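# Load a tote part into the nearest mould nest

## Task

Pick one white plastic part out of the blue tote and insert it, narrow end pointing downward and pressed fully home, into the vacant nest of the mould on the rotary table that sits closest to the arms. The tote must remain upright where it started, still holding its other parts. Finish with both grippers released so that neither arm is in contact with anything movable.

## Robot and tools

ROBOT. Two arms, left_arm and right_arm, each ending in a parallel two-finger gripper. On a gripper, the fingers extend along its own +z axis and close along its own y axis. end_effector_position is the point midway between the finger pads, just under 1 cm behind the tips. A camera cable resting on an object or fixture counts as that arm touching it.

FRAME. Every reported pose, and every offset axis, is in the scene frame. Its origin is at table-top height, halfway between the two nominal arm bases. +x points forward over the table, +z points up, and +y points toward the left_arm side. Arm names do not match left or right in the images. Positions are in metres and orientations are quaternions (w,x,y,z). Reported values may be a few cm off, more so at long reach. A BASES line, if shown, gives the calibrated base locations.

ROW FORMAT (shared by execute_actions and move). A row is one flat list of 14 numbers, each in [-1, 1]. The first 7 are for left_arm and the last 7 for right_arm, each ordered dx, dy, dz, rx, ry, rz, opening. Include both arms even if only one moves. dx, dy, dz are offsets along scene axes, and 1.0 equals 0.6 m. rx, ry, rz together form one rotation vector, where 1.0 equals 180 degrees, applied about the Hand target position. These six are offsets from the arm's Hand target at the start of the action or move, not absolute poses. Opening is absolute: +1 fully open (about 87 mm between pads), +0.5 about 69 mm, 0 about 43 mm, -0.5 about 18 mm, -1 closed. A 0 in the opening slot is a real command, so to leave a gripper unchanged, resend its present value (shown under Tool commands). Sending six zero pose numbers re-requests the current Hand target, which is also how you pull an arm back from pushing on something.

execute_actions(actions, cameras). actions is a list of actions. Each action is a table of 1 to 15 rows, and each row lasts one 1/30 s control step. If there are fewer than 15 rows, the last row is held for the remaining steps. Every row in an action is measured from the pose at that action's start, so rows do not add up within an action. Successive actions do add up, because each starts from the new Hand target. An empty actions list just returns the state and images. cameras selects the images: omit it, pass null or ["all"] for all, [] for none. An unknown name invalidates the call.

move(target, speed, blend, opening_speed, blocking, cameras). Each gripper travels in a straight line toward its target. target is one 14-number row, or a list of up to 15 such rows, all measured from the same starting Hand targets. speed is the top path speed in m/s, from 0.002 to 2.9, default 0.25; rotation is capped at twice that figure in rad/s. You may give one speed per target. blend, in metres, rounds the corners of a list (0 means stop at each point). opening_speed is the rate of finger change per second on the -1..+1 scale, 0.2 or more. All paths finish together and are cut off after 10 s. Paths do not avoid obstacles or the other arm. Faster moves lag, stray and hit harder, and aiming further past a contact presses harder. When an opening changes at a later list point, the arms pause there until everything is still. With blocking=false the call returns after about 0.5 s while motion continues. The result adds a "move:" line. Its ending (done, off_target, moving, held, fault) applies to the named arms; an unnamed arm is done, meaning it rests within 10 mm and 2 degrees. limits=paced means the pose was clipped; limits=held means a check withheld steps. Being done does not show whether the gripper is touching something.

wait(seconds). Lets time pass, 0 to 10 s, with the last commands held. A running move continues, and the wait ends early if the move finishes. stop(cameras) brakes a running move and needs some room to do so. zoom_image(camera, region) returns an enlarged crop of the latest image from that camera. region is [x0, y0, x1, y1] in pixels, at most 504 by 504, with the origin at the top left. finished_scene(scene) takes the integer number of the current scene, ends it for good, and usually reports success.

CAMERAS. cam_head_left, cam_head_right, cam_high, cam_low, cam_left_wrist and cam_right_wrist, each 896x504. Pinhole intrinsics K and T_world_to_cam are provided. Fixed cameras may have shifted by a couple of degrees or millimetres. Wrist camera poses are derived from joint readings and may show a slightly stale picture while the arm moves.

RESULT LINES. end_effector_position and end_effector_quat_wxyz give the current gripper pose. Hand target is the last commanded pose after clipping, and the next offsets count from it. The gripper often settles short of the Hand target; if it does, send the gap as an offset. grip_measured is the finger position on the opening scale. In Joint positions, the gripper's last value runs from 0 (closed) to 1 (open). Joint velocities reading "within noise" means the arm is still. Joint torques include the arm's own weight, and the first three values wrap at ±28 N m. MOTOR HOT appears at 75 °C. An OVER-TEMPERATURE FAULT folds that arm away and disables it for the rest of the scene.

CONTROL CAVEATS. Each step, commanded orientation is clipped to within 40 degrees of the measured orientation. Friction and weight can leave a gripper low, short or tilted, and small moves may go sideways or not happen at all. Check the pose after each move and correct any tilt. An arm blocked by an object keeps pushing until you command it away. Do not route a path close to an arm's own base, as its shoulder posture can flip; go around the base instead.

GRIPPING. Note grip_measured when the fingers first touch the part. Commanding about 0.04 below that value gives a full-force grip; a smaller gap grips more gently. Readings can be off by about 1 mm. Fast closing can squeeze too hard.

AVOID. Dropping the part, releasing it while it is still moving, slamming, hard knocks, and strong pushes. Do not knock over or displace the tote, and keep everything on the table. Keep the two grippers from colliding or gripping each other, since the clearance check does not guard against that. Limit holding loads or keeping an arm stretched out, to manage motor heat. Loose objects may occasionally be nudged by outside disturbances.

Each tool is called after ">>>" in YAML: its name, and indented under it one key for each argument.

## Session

>>> execute_actions:
  actions: []

>>> zoom_image:
  camera: "cam_head_right"
  region: [200, 190, 380, 360]

>>> zoom_image:
  camera: "cam_head_right"
  region: [390, 210, 570, 350]

>>> zoom_image:
  camera: "cam_high"
  region: [190, 160, 350, 320]

Scene clock: 0.00 s.
left_arm: end_effector_position=(+0.3120, +0.2415, +0.2616) grip_measured=+1.000 end_effector_quat_wxyz=(+0.542, +0.103, +0.831, +0.070) | right_arm: end_effector_position=(+0.2310, -0.4574, +0.1255) grip_measured=+0.985 end_effector_quat_wxyz=(+0.450, +0.120, +0.878, -0.108)
Joint positions: left_arm=[-0.537 0.881 0.854 -0.45 -0.503 0.007 1] | right_arm=[-0.232 0.823 0.419 -0.208 0.095 -0.034 0.993]
Joint velocities: within noise
Joint torques (N m): no reading
Motor temperatures (°C): left_arm=[29 31 34 28 27 29 28] | right_arm=[30 35 33 28 27 28 31]
Heat: left arm: 34 °C; right arm: 35 °C.
Hand target: left_arm +0.3125, +0.2412, +0.2659; +0.547, +0.101, +0.829, +0.068 | right_arm +0.2344, -0.4583, +0.1320; +0.458, +0.120, +0.874, -0.109
Tool commands: left_gripper/opening=+1.0 right_gripper/opening=+1.0
camera_calibration:
cam_left_wrist: T_world_to_cam=[[-0.0995639, -0.970617, -0.219066, 0.319436], [-0.954538, 0.155336, -0.254417, 0.348628], [0.28097, 0.183776, -0.941957, 0.249229], [0, 0, 0, 1]] pos_world=[0.294557, 0.210093, 0.393437]
cam_right_wrist: T_world_to_cam=[[-0.31501, -0.944202, 0.0961823, -0.375248], [-0.946053, 0.304287, -0.111325, 0.397031], [0.0758463, -0.126062, -0.989119, 0.190546], [0, 0, 0, 1]] pos_world=[0.242954, -0.451101, 0.268765]

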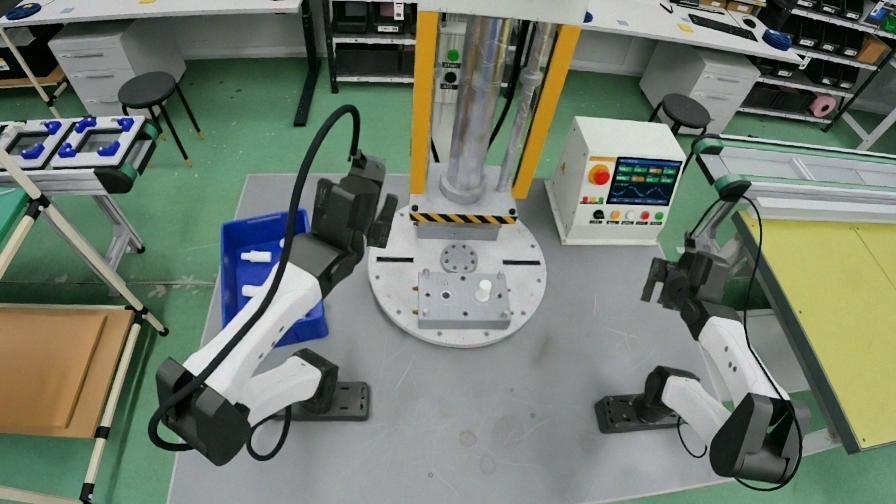

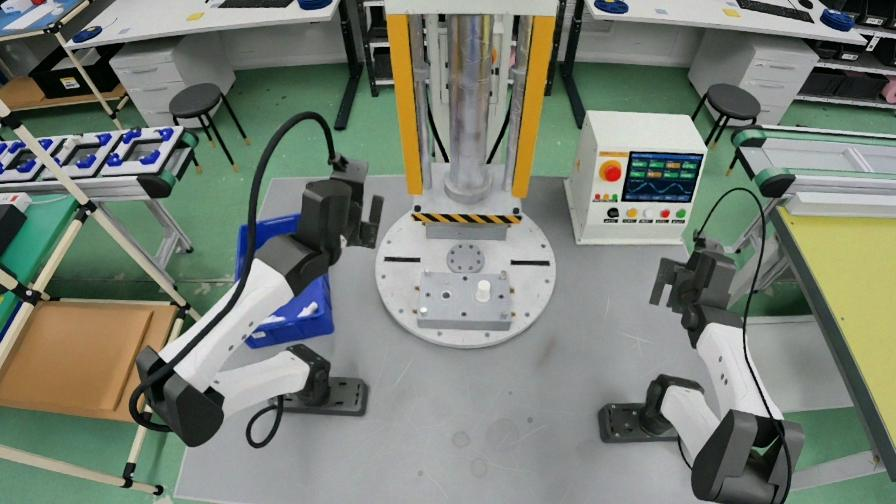

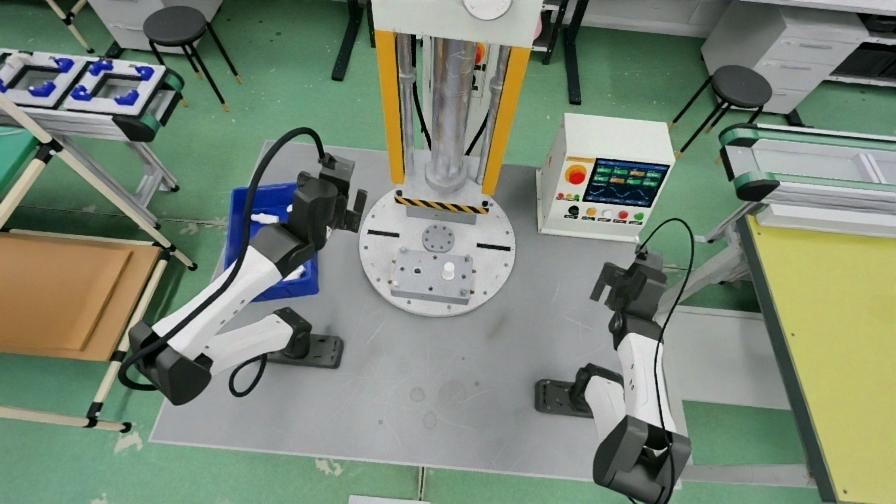

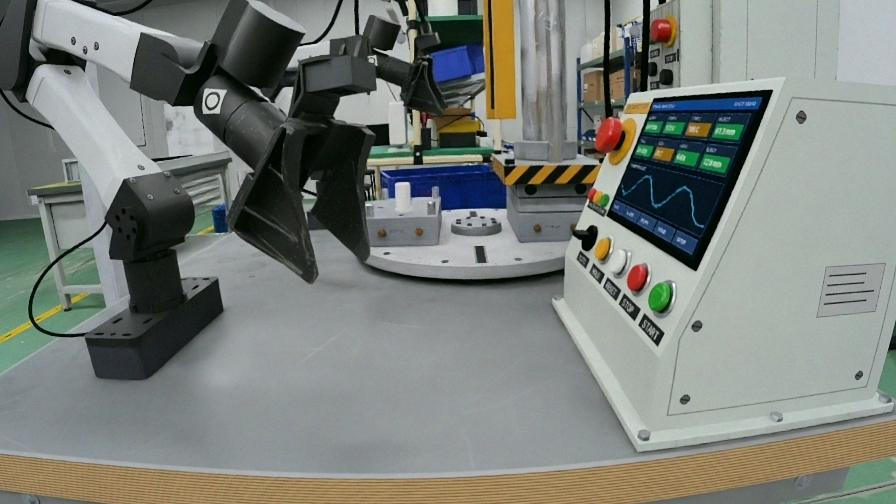

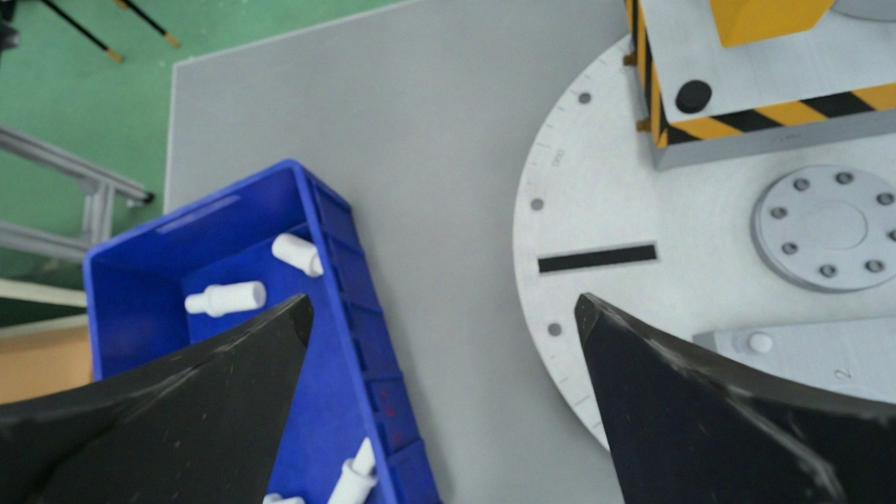

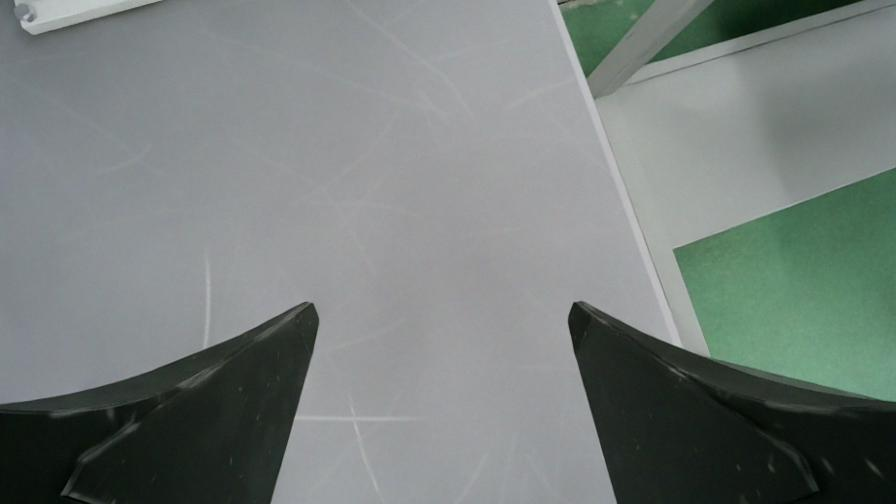

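Scaled by 2.800 from the camera's 896x504 image, which has a finer 1280x720 frame.

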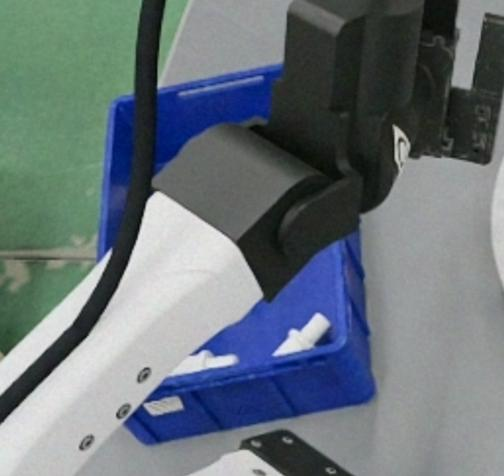

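Scaled by 2.800 from the camera's 896x504 image, which has a finer 1280x720 frame.

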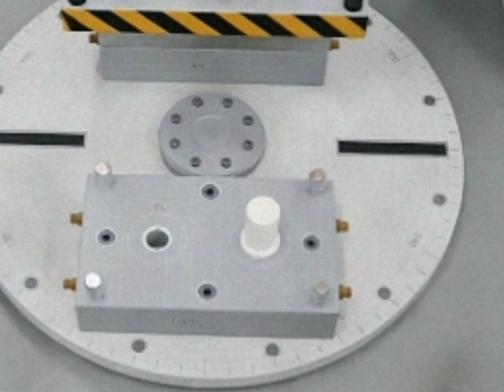

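Scaled by 3.150 from the camera's 896x504 image, which has a finer 1280x720 frame.

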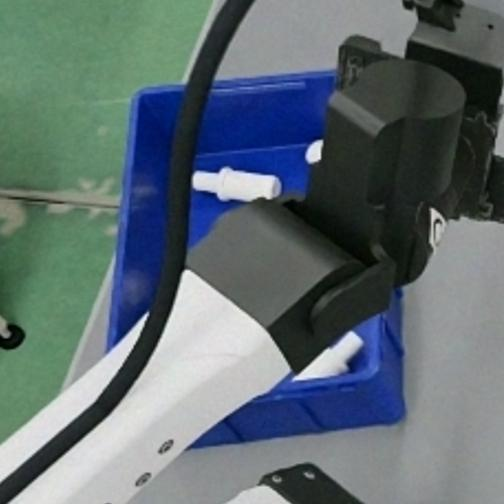

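>>> move:
  target: [0.104,0.428,-0.17,0.2535,0.3085,-0.385,1,0,0,0,0,0,0,1]
  speed: 0.45
  cameras: ["cam_left_wrist","cam_head_right","cam_high"]

>>> zoom_image:
  camera: "cam_head_right"
  region: [200, 190, 380, 360]

Scene clock: 32.10 s.
left_arm: end_effector_position=(+0.3743, +0.4935, +0.1651) grip_measured=+1.000 end_effector_quat_wxyz=(+0.008, +0.722, +0.692, +0.005) | right_arm: end_effector_position=(+0.2310, -0.4574, +0.1255) grip_measured=+0.985 end_effector_quat_wxyz=(+0.450, +0.120, +0.878, -0.108)
Joint positions: left_arm=[0.392 1.942 1.792 -1.406 0.01 1.993 1] | right_arm=[-0.232 0.823 0.419 -0.208 0.095 -0.034 0.993]
Joint velocities: within noise
Joint torques (N m): left_arm=[1.22 -6.97 9.47 0.08 0.05 0.15] | right_arm=[-0.28 -1.35 8.08 2.18 0.11 0.01]
Motor temperatures (°C): left_arm=[29 31 40 31 27 29 28] | right_arm=[30 35 39 33 27 28 31]
Heat: left arm: 40 °C; right arm: 39 °C.
Hand target: left_arm +0.3749, +0.4979, +0.1640; +0.000, +0.725, +0.689, +0.000 | right_arm +0.2344, -0.4583, +0.1320; +0.458, +0.120, +0.874, -0.109
Off the commanded pose: left_arm 0.005 m, 1 deg | right_arm 0.007 m, 1 deg.
move: done
camera_calibration:
cam_left_wrist: T_world_to_cam=[[-0.999307, 0.0358308, -0.0100486, 0.354713], [0.015198, 0.639441, 0.76869, -0.426447], [0.0339682, 0.768005, -0.639543, -0.151199], [0, 0, 0, 1]] pos_world=[0.366084, 0.3761, 0.234672]
Images, in order (width x height): cam_head_right 896x504, cam_high 896x504, cam_left_wrist 896x504.

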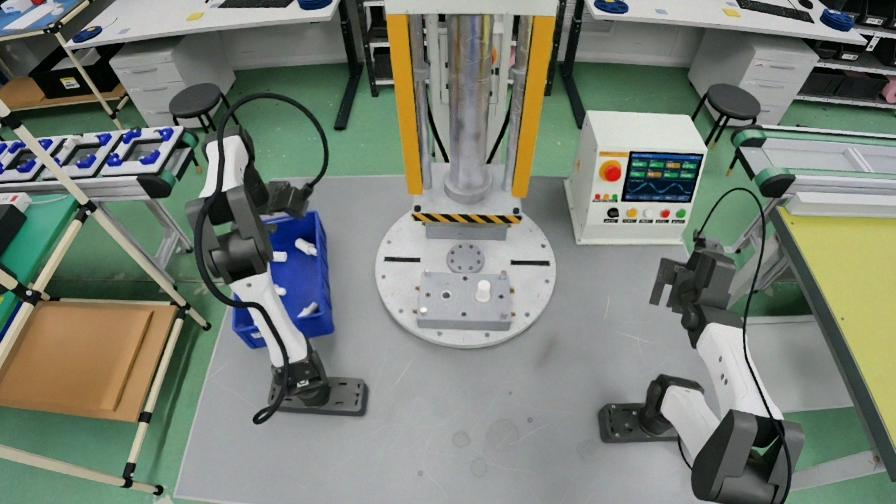

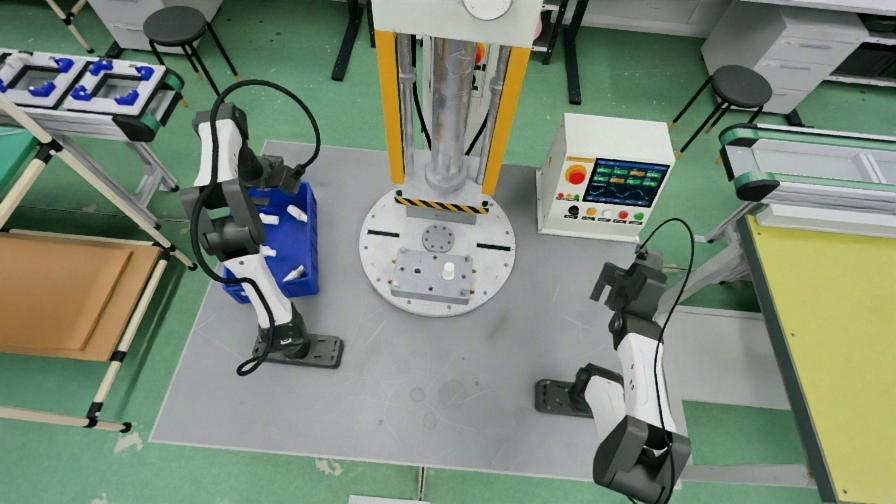

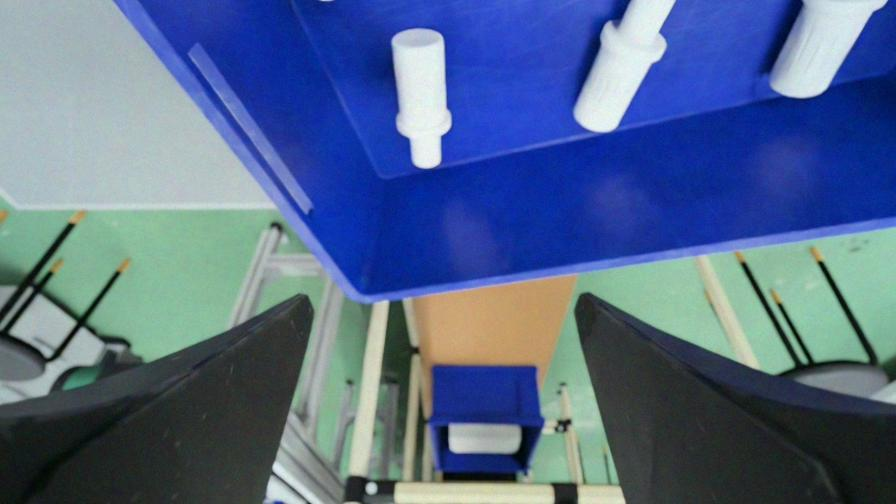

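Scaled by 2.800 from the camera's 896x504 image, which has a finer 1280x720 frame.

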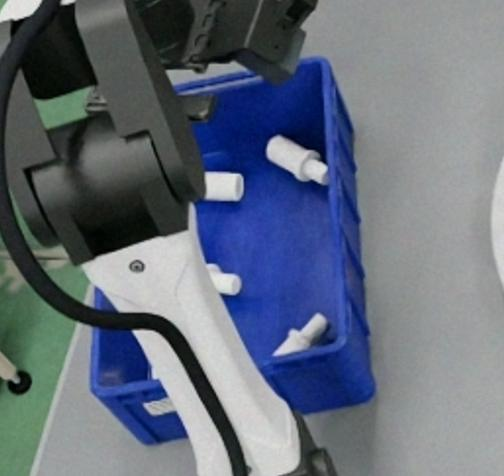

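>>> move:
  target:
    - [0.016,0.001,-0.1,0,0,0.017,0.2,0,0,0,0,0,0,1]
    - [0.016,0.001,-0.225,0,0,0.017,0.2,0,0,0,0,0,0,1]
  speed: 0.15
  cameras: ["cam_left_wrist"]

Scene clock: 44.97 s.
left_arm: end_effector_position=(+0.3788, +0.4941, +0.0402) grip_measured=+0.200 end_effector_quat_wxyz=(+0.007, +0.705, +0.709, -0.012) | right_arm: end_effector_position=(+0.2310, -0.4574, +0.1255) grip_measured=+0.985 end_effector_quat_wxyz=(+0.450, +0.120, +0.878, -0.108)
Joint positions: left_arm=[0.392 2.063 1.466 -0.99 0.021 1.946 0.6] | right_arm=[-0.232 0.823 0.419 -0.208 0.095 -0.034 0.993]
Joint velocities: within noise
Joint torques (N m): left_arm=[0.35 -7.3 5.56 0.69 -0.04 -0.01] | right_arm=[-0.34 -1.33 8.16 2.14 0.1 0.02]
Motor temperatures (°C): left_arm=[29 33 41 30 27 29 28] | right_arm=[30 35 40 34 27 28 31]
Heat: left arm: 41 °C; right arm: 40 °C.
Hand target: left_arm +0.3845, +0.4985, +0.0289; +0.000, +0.706, +0.708, +0.000 | right_arm +0.2344, -0.4583, +0.1320; +0.458, +0.120, +0.874, -0.109
Off the commanded pose: left_arm 0.013 m, 2 deg | right_arm 0.007 m, 1 deg.
move: off_target (left_arm)
camera_calibration:
cam_left_wrist: T_world_to_cam=[[-0.999822, -0.0110565, 0.0152875, 0.380292], [0.00426936, 0.656682, 0.754156, -0.334729], [-0.0183773, 0.754087, -0.656518, -0.204455], [0, 0, 0, 1]] pos_world=[0.377896, 0.378192, 0.112396]
Images, in order (width x height): cam_left_wrist 896x504.

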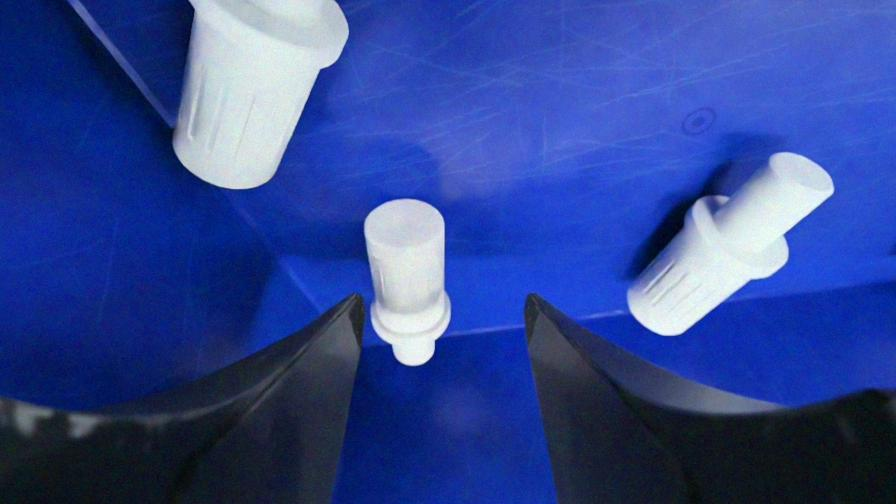

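>>> move:
  target:
    - [0.018,0,0,0,0,0,0.2,0,0,0,0,0,0,1]
    - [0.018,0,-0.02,0,0,0,0.2,0,0,0,0,0,0,1]
  speed: 0.06
  cameras: ["cam_left_wrist"]

Scene clock: 51.70 s.
left_arm: end_effector_position=(+0.3864, +0.4927, +0.0384) grip_measured=+0.200 end_effector_quat_wxyz=(+0.013, +0.707, +0.707, -0.012) | right_arm: end_effector_position=(+0.2310, -0.4574, +0.1255) grip_measured=+0.985 end_effector_quat_wxyz=(+0.450, +0.120, +0.878, -0.108)
Joint positions: left_arm=[0.387 2.083 1.49 -0.989 0.034 1.946 0.6] | right_arm=[-0.232 0.823 0.419 -0.208 0.095 -0.034 0.993]
Joint velocities: within noise
Joint torques (N m): left_arm=[-0.08 -5.27 5.98 0.94 -0.14 -0.11] | right_arm=[-0.28 -1.28 8.08 2.13 0.08 0.04]
Motor temperatures (°C): left_arm=[29 34 40 30 27 29 28] | right_arm=[30 35 41 34 27 28 31]
Heat: left arm: 40 °C; right arm: 41 °C.
Hand target: left_arm +0.3953, +0.4986, +0.0170; +0.001, +0.706, +0.708, +0.000 | right_arm +0.2344, -0.4583, +0.1320; +0.458, +0.120, +0.874, -0.109
Off the commanded pose: left_arm 0.024 m, 2 deg | right_arm 0.007 m, 1 deg.
move: off_target (left_arm)
camera_calibration:
cam_left_wrist: T_world_to_cam=[[-0.999966, -0.00608634, 0.0055748, 0.38592], [0.00013108, 0.663642, 0.74805, -0.334069], [-0.00825256, 0.748025, -0.663619, -0.205071], [0, 0, 0, 1]] pos_world=[0.384259, 0.37745, 0.11166]
Images, in order (width x height): cam_left_wrist 896x504.

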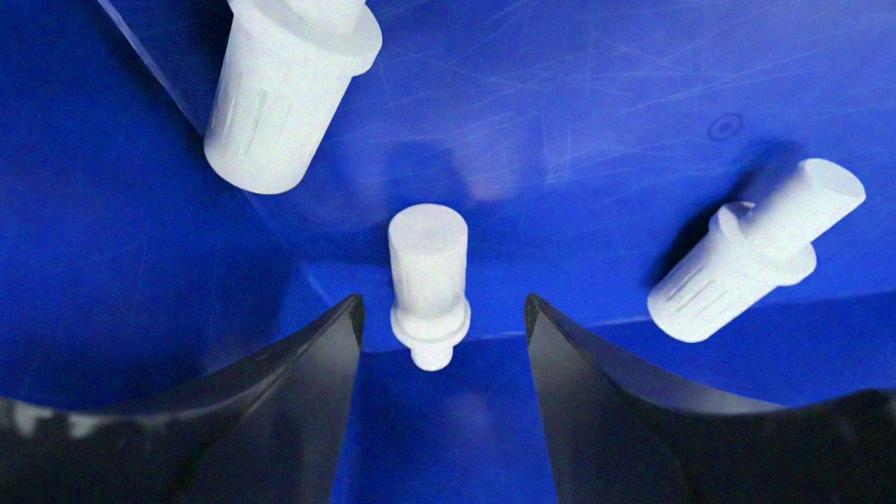

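>>> move:
  target:
    - [0.012,-0.002,0,0,0,0,0.2,0,0,0,0,0,0,1]
    - [0.012,-0.002,-0.017,0,0,0,0.2,0,0,0,0,0,0,1]
  speed: 0.06

>>> zoom_image:
  camera: "cam_head_left"
  region: [200, 160, 380, 360]

Scene clock: 61.57 s.
left_arm: end_effector_position=(+0.3924, +0.4884, +0.0340) grip_measured=+0.200 end_effector_quat_wxyz=(+0.027, +0.707, +0.706, -0.020) | right_arm: end_effector_position=(+0.2310, -0.4574, +0.1255) grip_measured=+0.985 end_effector_quat_wxyz=(+0.450, +0.120, +0.878, -0.108)
Joint positions: left_arm=[0.385 2.105 1.511 -0.991 0.065 1.946 0.6] | right_arm=[-0.232 0.823 0.419 -0.208 0.095 -0.034 0.993]
Joint velocities: within noise
Joint torques (N m): left_arm=[-0.62 -4.51 5.55 1.12 -0.43 -0.2] | right_arm=[-0.36 -1.24 8.1 2.09 0.08 0.04]
Motor temperatures (°C): left_arm=[29 34 39 30 27 29 28] | right_arm=[30 35 41 35 27 28 31]
Heat: left arm: 39 °C; right arm: 41 °C.
Hand target: left_arm +0.4025, +0.4974, +0.0068; +0.000, +0.706, +0.708, +0.000 | right_arm +0.2344, -0.4583, +0.1320; +0.458, +0.120, +0.874, -0.109
Off the commanded pose: left_arm 0.030 m, 4 deg | right_arm 0.007 m, 1 deg.
move: off_target (left_arm)
camera_calibration:
cam_left_wrist: T_world_to_cam=[[-0.99999, -0.00416159, -0.00175254, 0.391152], [-0.00412997, 0.685978, 0.727611, -0.336357], [-0.00182581, 0.72761, -0.685988, -0.196461], [0, 0, 0, 1]] pos_world=[0.3894, 0.375308, 0.110653]
cam_right_wrist: T_world_to_cam=[[-0.31501, -0.944202, 0.0961823, -0.375248], [-0.946053, 0.304287, -0.111325, 0.397031], [0.0758463, -0.126062, -0.989119, 0.190546], [0, 0, 0, 1]] pos_world=[0.242954, -0.451101, 0.268765]

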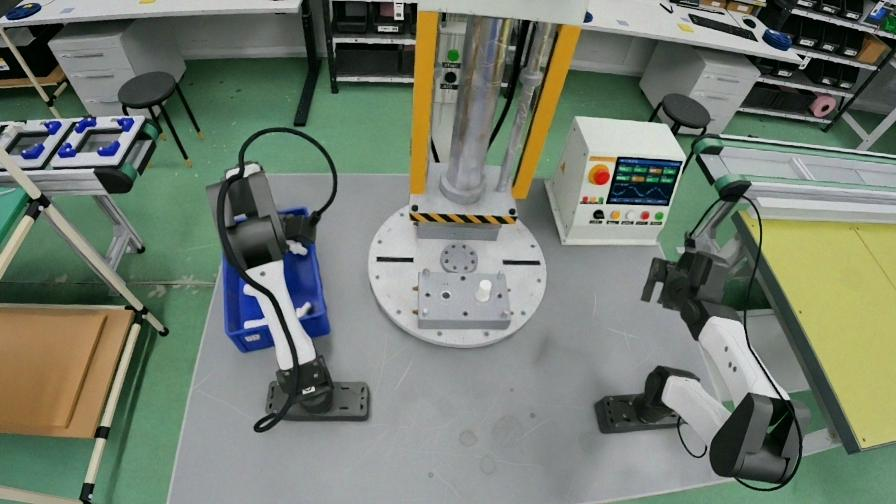

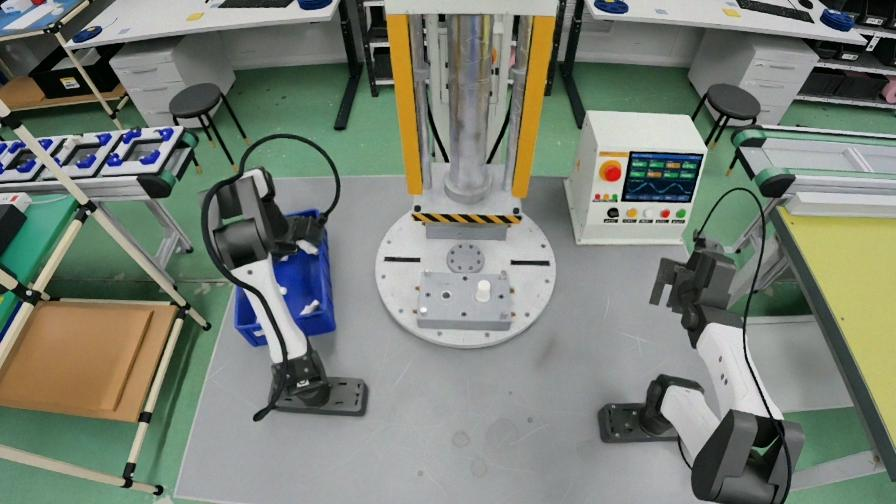

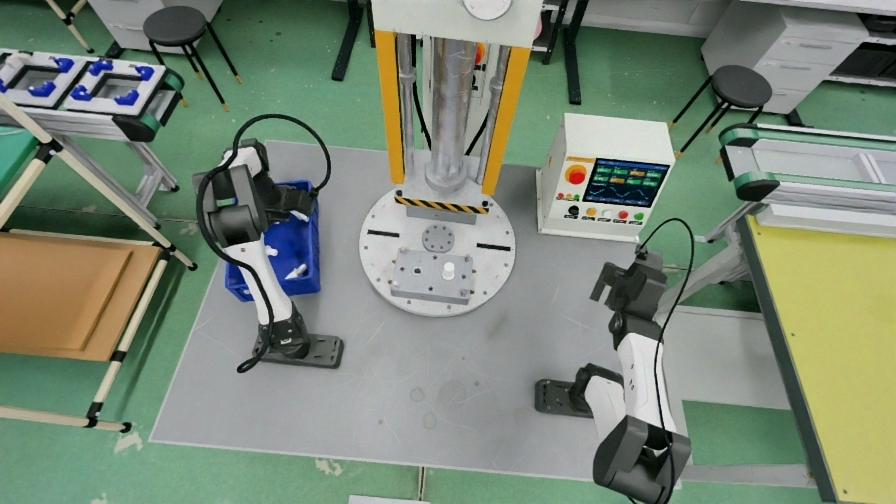

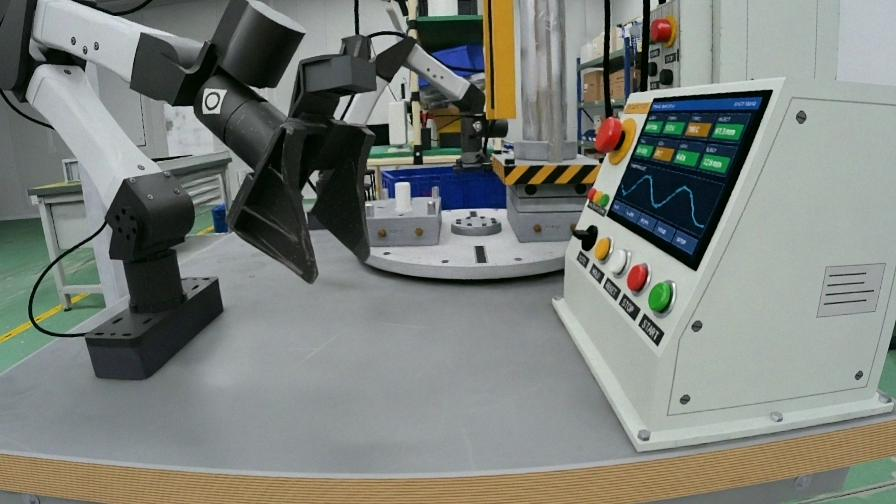

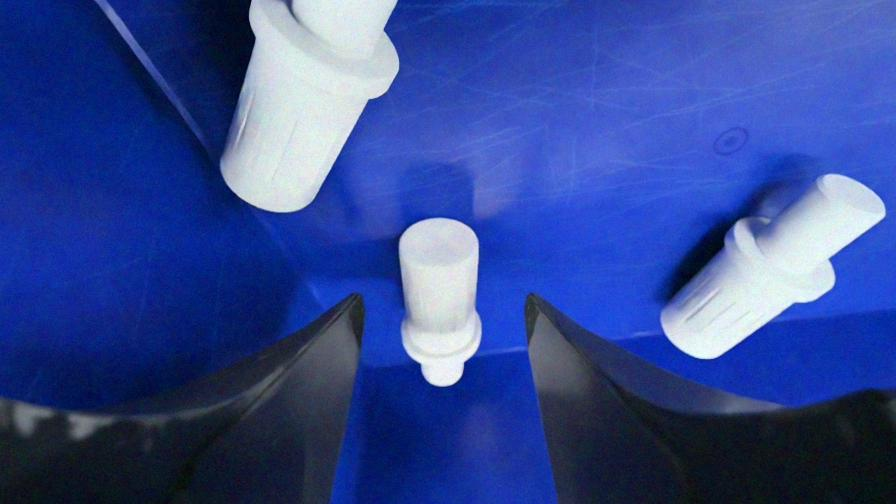

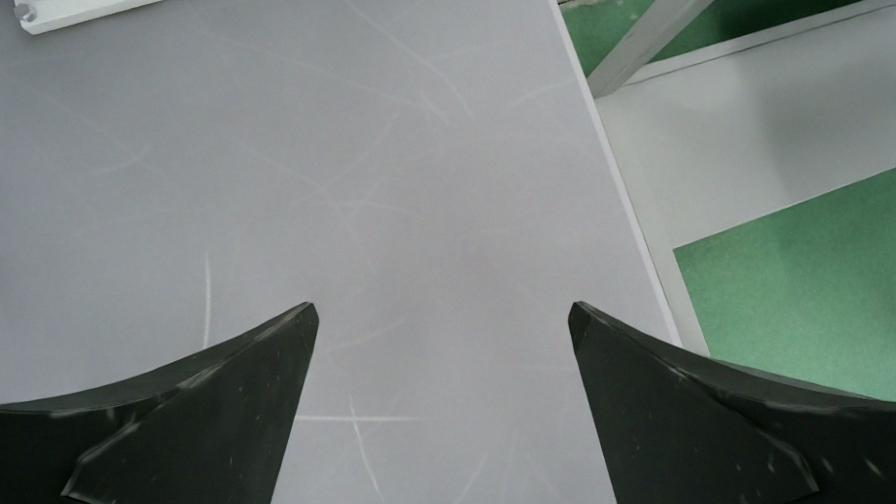

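Scaled by 2.520 from the camera's 896x504 image, which has a finer 1280x720 frame.

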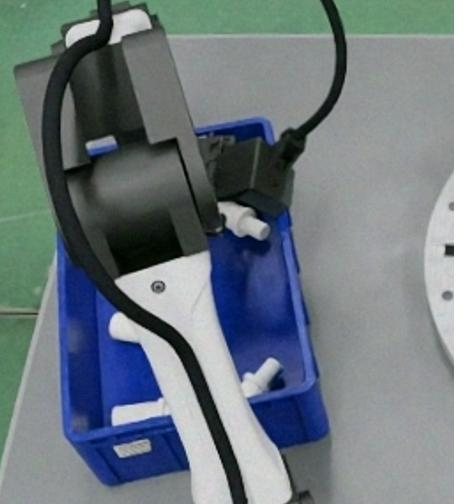

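>>> move:
  target:
    - [0,0,0.088,0,0,0,0.2,0,0,0,0,0,0,1]
    - [-0.014,0.006,0.088,-0.028,0,0,0.2,0,0,0,0,0,0,1]
    - [-0.014,0.008,0.012,-0.028,0,0,0.2,0,0,0,0,0,0,1]
  speed: 0.08
  cameras: ["cam_left_wrist","cam_head_left"]

>>> zoom_image:
  camera: "cam_head_left"
  region: [200, 160, 380, 360]

Scene clock: 101.27 s.
left_arm: end_effector_position=(+0.3933, +0.5026, +0.0267) grip_measured=+0.200 end_effector_quat_wxyz=(+0.027, +0.703, +0.711, -0.024) | right_arm: end_effector_position=(+0.2310, -0.4574, +0.1255) grip_measured=+0.985 end_effector_quat_wxyz=(+0.450, +0.120, +0.878, -0.108)
Joint positions: left_arm=[0.419 2.147 1.547 -0.996 0.068 1.967 0.6] | right_arm=[-0.232 0.823 0.419 -0.208 0.095 -0.034 0.993]
Joint velocities: within noise
Joint torques (N m): left_arm=[1.07 -7.83 5.64 0.42 0.35 0.14] | right_arm=[-0.32 -1.25 8.13 2.14 0.09 0.01]
Motor temperatures (°C): left_arm=[29 34 39 30 28 29 28] | right_arm=[30 34 44 37 27 28 31]
Heat: left arm: 39 °C; right arm: 44 °C.
Hand target: left_arm +0.3941, +0.5021, +0.0140; +0.031, +0.705, +0.707, -0.031 | right_arm +0.2344, -0.4583, +0.1320; +0.458, +0.120, +0.874, -0.109
Off the commanded pose: left_arm 0.013 m, 1 deg | right_arm 0.007 m, 1 deg.
move: off_target (left_arm)
camera_calibration:
cam_left_wrist: T_world_to_cam=[[-0.999832, -0.0175991, 0.00517747, 0.398582], [-0.0084186, 0.690934, 0.722869, -0.341484], [-0.0162991, 0.722704, -0.690966, -0.203561], [0, 0, 0, 1]] pos_world=[0.392322, 0.390072, 0.104131]
Images, in order (width x height): cam_head_left 896x504, cam_left_wrist 896x504.

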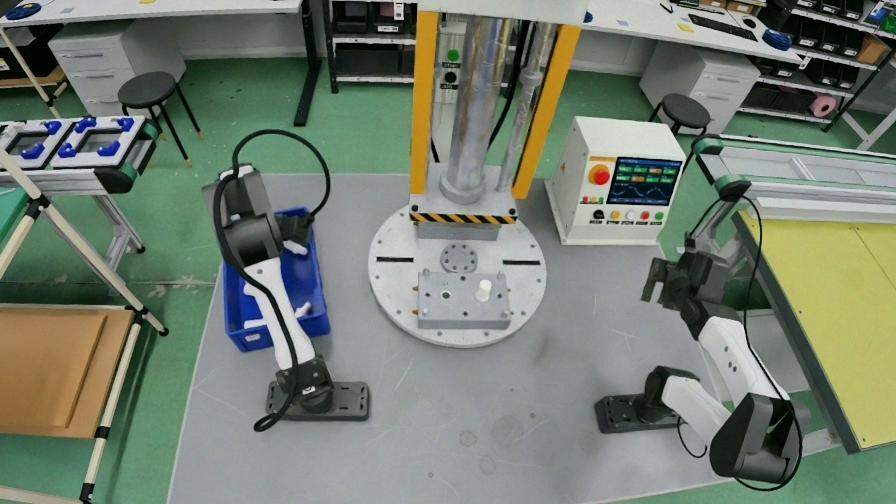

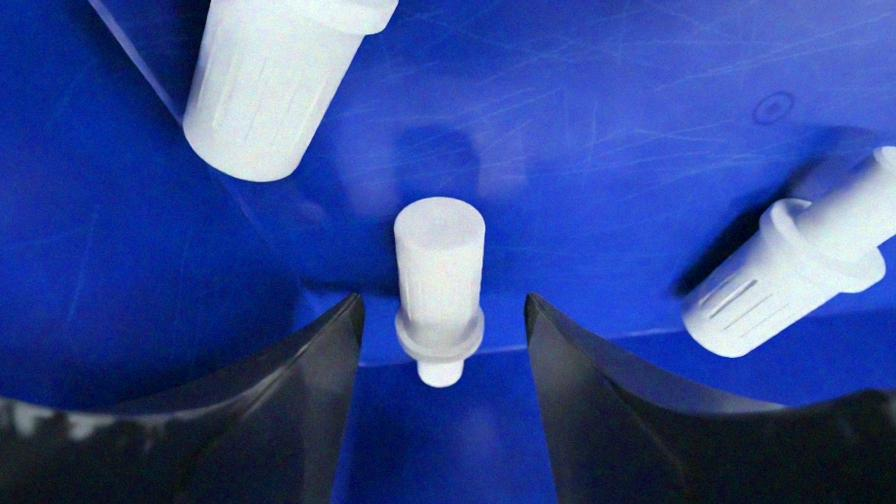

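Scaled by 2.520 from the camera's 896x504 image, which has a finer 1280x720 frame.

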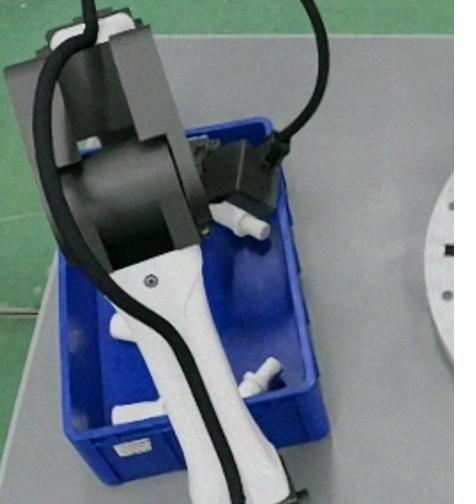

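>>> move:
  target:
    - [0,-0.015,0.01,0,0,0,0.2,0,0,0,0,0,0,1]
    - [0,-0.015,0.003,0,0,0,0.2,0,0,0,0,0,0,1]
  speed: 0.06
  cameras: ["cam_left_wrist"]

Scene clock: 110.73 s.
left_arm: end_effector_position=(+0.3932, +0.5006, +0.0242) grip_measured=+0.200 end_effector_quat_wxyz=(+0.032, +0.702, +0.711, -0.026) | right_arm: end_effector_position=(+0.2310, -0.4574, +0.1255) grip_measured=+0.985 end_effector_quat_wxyz=(+0.450, +0.120, +0.878, -0.108)
Joint positions: left_arm=[0.419 2.147 1.538 -0.987 0.079 1.965 0.6] | right_arm=[-0.232 0.823 0.419 -0.208 0.095 -0.034 0.993]
Joint velocities: within noise
Joint torques (N m): left_arm=[-0.62 -8.92 4.9 0.38 0.25 -0.04] | right_arm=[-0.36 -1.24 8.17 2.16 0.09 0.01]
Motor temperatures (°C): left_arm=[29 36 38 30 27 29 28] | right_arm=[30 34 44 37 27 28 31]
Heat: left arm: 38 °C; right arm: 44 °C.
Hand target: left_arm +0.3941, +0.4932, +0.0157; +0.031, +0.705, +0.707, -0.031 | right_arm +0.2344, -0.4583, +0.1320; +0.458, +0.120, +0.874, -0.109
Off the commanded pose: left_arm 0.011 m, 1 deg | right_arm 0.007 m, 1 deg.
move: off_target (left_arm)
camera_calibration:
cam_left_wrist: T_world_to_cam=[[-0.999803, -0.019804, 0.00127686, 0.399626], [-0.0129109, 0.697972, 0.716008, -0.339929], [-0.015071, 0.715851, -0.698091, -0.200669], [0, 0, 0, 1]] pos_world=[0.392134, 0.388825, 0.102797]
Images, in order (width x height): cam_left_wrist 896x504.

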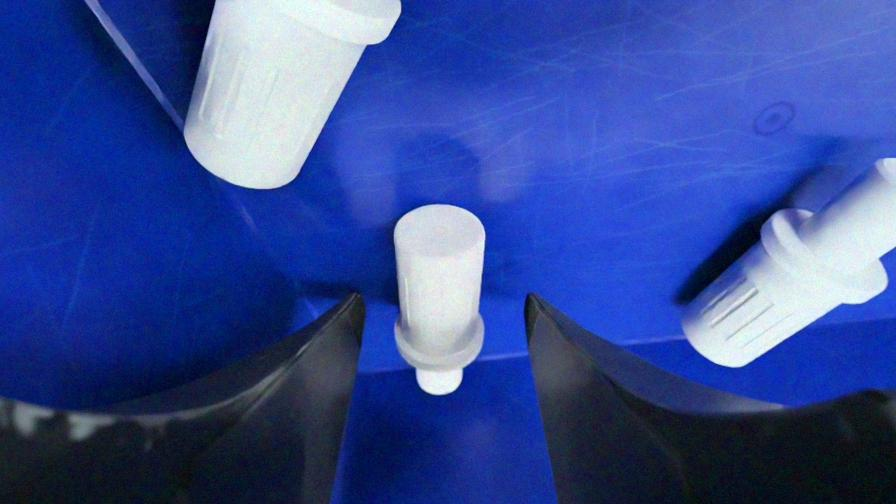

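>>> move:
  target:
    - [0,-0.012,0.006,0,0,0,0.2,0,0,0,0,0,0,1]
  speed: 0.06
  cameras: ["cam_left_wrist"]

Scene clock: 113.97 s.
left_arm: end_effector_position=(+0.3929, +0.4923, +0.0217) grip_measured=+0.200 end_effector_quat_wxyz=(+0.031, +0.703, +0.710, -0.032) | right_arm: end_effector_position=(+0.2310, -0.4574, +0.1255) grip_measured=+0.985 end_effector_quat_wxyz=(+0.450, +0.120, +0.878, -0.108)
Joint positions: left_arm=[0.401 2.147 1.528 -0.986 0.081 1.951 0.6] | right_arm=[-0.232 0.823 0.419 -0.208 0.095 -0.034 0.993]
Joint velocities: within noise
Joint torques (N m): left_arm=[-0.51 -9.96 4.98 0.31 0.23 -0.06] | right_arm=[-0.31 -1.33 8.18 2.14 0.07 -0.01]
Motor temperatures (°C): left_arm=[29 37 38 30 27 29 28] | right_arm=[30 34 44 37 27 28 31]
Heat: left arm: 38 °C; right arm: 44 °C.
Hand target: left_arm +0.3941, +0.4860, +0.0193; +0.031, +0.705, +0.707, -0.031 | right_arm +0.2344, -0.4583, +0.1320; +0.458, +0.120, +0.874, -0.109
Off the commanded pose: left_arm 0.007 m, 0 deg | right_arm 0.007 m, 1 deg.
move: done
camera_calibration:
cam_left_wrist: T_world_to_cam=[[-0.999824, -0.0155313, 0.0104982, 0.396993], [-0.0034317, 0.702178, 0.711994, -0.338079], [-0.0184298, 0.711832, -0.702108, -0.193079], [0, 0, 0, 1]] pos_world=[0.392204, 0.380998, 0.10098]
Images, in order (width x height): cam_left_wrist 896x504.

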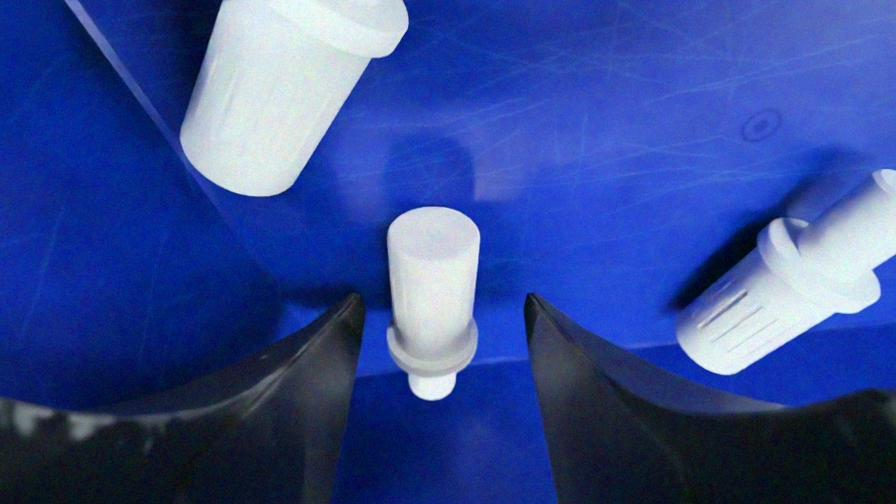

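>>> move:
  target:
    - [0,0,0,0,0,0,0.2,0,0,0,0,0,0,1]
    - [0,0,0,0,0,0,-0.45,0,0,0,0,0,0,1]
    - [0,0,0.06,0,0,0,-0.45,0,0,0,0,0,0,1]
  speed: 0.08
  opening_speed: 0.8
  cameras: ["cam_left_wrist","cam_head_left"]

Scene clock: 123.87 s.
left_arm: end_effector_position=(+0.3859, +0.4860, +0.0350) grip_measured=-0.345 end_effector_quat_wxyz=(+0.022, +0.703, +0.709, -0.051) | right_arm: end_effector_position=(+0.2310, -0.4574, +0.1255) grip_measured=+0.985 end_effector_quat_wxyz=(+0.450, +0.120, +0.878, -0.108)
Joint positions: left_arm=[0.393 2.135 1.565 -1.077 0.081 1.945 0.327] | right_arm=[-0.232 0.823 0.419 -0.208 0.095 -0.034 0.993]
Joint velocities: within noise
Joint torques (N m): left_arm=[0.16 -12.55 8.81 -0.1 0.24 -0.01] | right_arm=[-0.38 -1.29 8.03 2.12 0.1 0.03]
Motor temperatures (°C): left_arm=[29 39 38 29 27 29 28] | right_arm=[30 34 44 37 27 28 31]
Heat: left arm: 39 °C; right arm: 44 °C.
Hand target: left_arm +0.3942, +0.4859, +0.0554; +0.031, +0.706, +0.707, -0.031 | right_arm +0.2344, -0.4583, +0.1320; +0.458, +0.120, +0.874, -0.109
Off the commanded pose: left_arm 0.022 m, 3 deg | right_arm 0.007 m, 1 deg.
move: off_target (left_arm)
camera_calibration:
cam_left_wrist: T_world_to_cam=[[-0.998676, -0.0127998, 0.049824, 0.386543], [0.0258105, 0.713135, 0.700552, -0.359324], [-0.0444981, 0.70091, -0.71186, -0.163686], [0, 0, 0, 1]] pos_world=[0.388022, 0.375923, 0.115945]
Images, in order (width x height): cam_head_left 896x504, cam_left_wrist 896x504.

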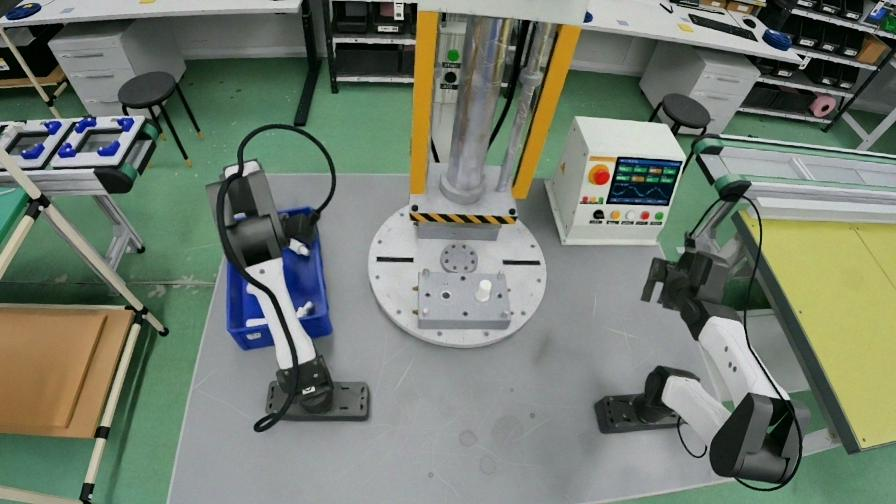

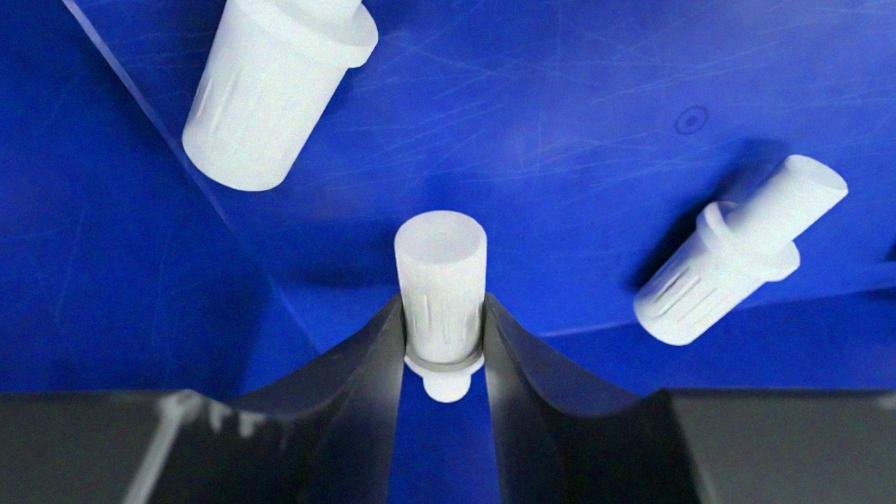

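>>> move:
  target:
    - [0,0.025,0.04,0,0,0,-0.45,0,0,0,0,0,0,1]
    - [0,0.025,0.16,0,0,0,-0.45,0,0,0,0,0,0,1]
  speed: 0.1
  cameras: ["cam_left_wrist","cam_head_left"]

Scene clock: 133.70 s.
left_arm: end_effector_position=(+0.3927, +0.4986, +0.1329) grip_measured=-0.345 end_effector_quat_wxyz=(+0.024, +0.701, +0.711, -0.049) | right_arm: end_effector_position=(+0.2310, -0.4574, +0.1255) grip_measured=+0.985 end_effector_quat_wxyz=(+0.450, +0.120, +0.878, -0.108)
Joint positions: left_arm=[0.416 2.121 1.938 -1.46 0.081 1.964 0.327] | right_arm=[-0.232 0.823 0.419 -0.208 0.095 -0.034 0.993]
Joint velocities: within noise
Joint torques (N m): left_arm=[1.07 -12.11 9.21 -0.12 0.21 0.15] | right_arm=[-0.29 -1.25 8.03 2.13 0.07 0.04]
Motor temperatures (°C): left_arm=[29 43 39 29 27 29 28] | right_arm=[30 34 45 38 27 28 31]
Heat: left arm: 43 °C; right arm: 45 °C.
Hand target: left_arm +0.3940, +0.5010, +0.1513; +0.031, +0.705, +0.707, -0.031 | right_arm +0.2344, -0.4583, +0.1320; +0.458, +0.120, +0.874, -0.109
Off the commanded pose: left_arm 0.019 m, 2 deg | right_arm 0.007 m, 1 deg.
move: off_target (left_arm)
camera_calibration:
cam_left_wrist: T_world_to_cam=[[-0.998842, -0.0178554, 0.0446653, 0.391862], [0.0186107, 0.712788, 0.701132, -0.434077], [-0.0443559, 0.701152, -0.711631, -0.10272], [0, 0, 0, 1]] pos_world=[0.394931, 0.388424, 0.213744]
Images, in order (width x height): cam_head_left 896x504, cam_left_wrist 896x504.

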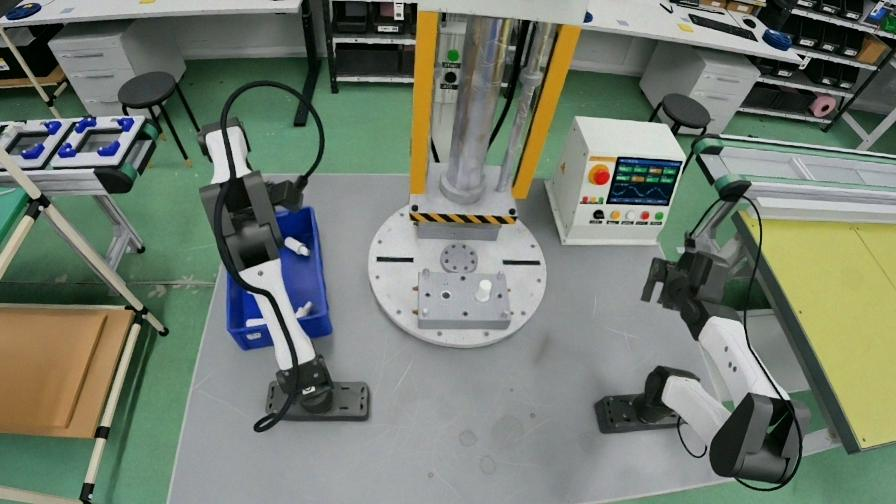

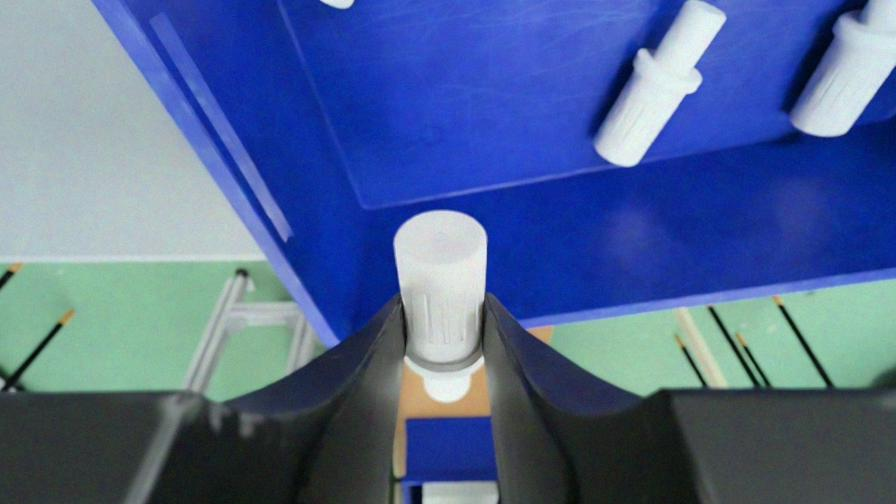

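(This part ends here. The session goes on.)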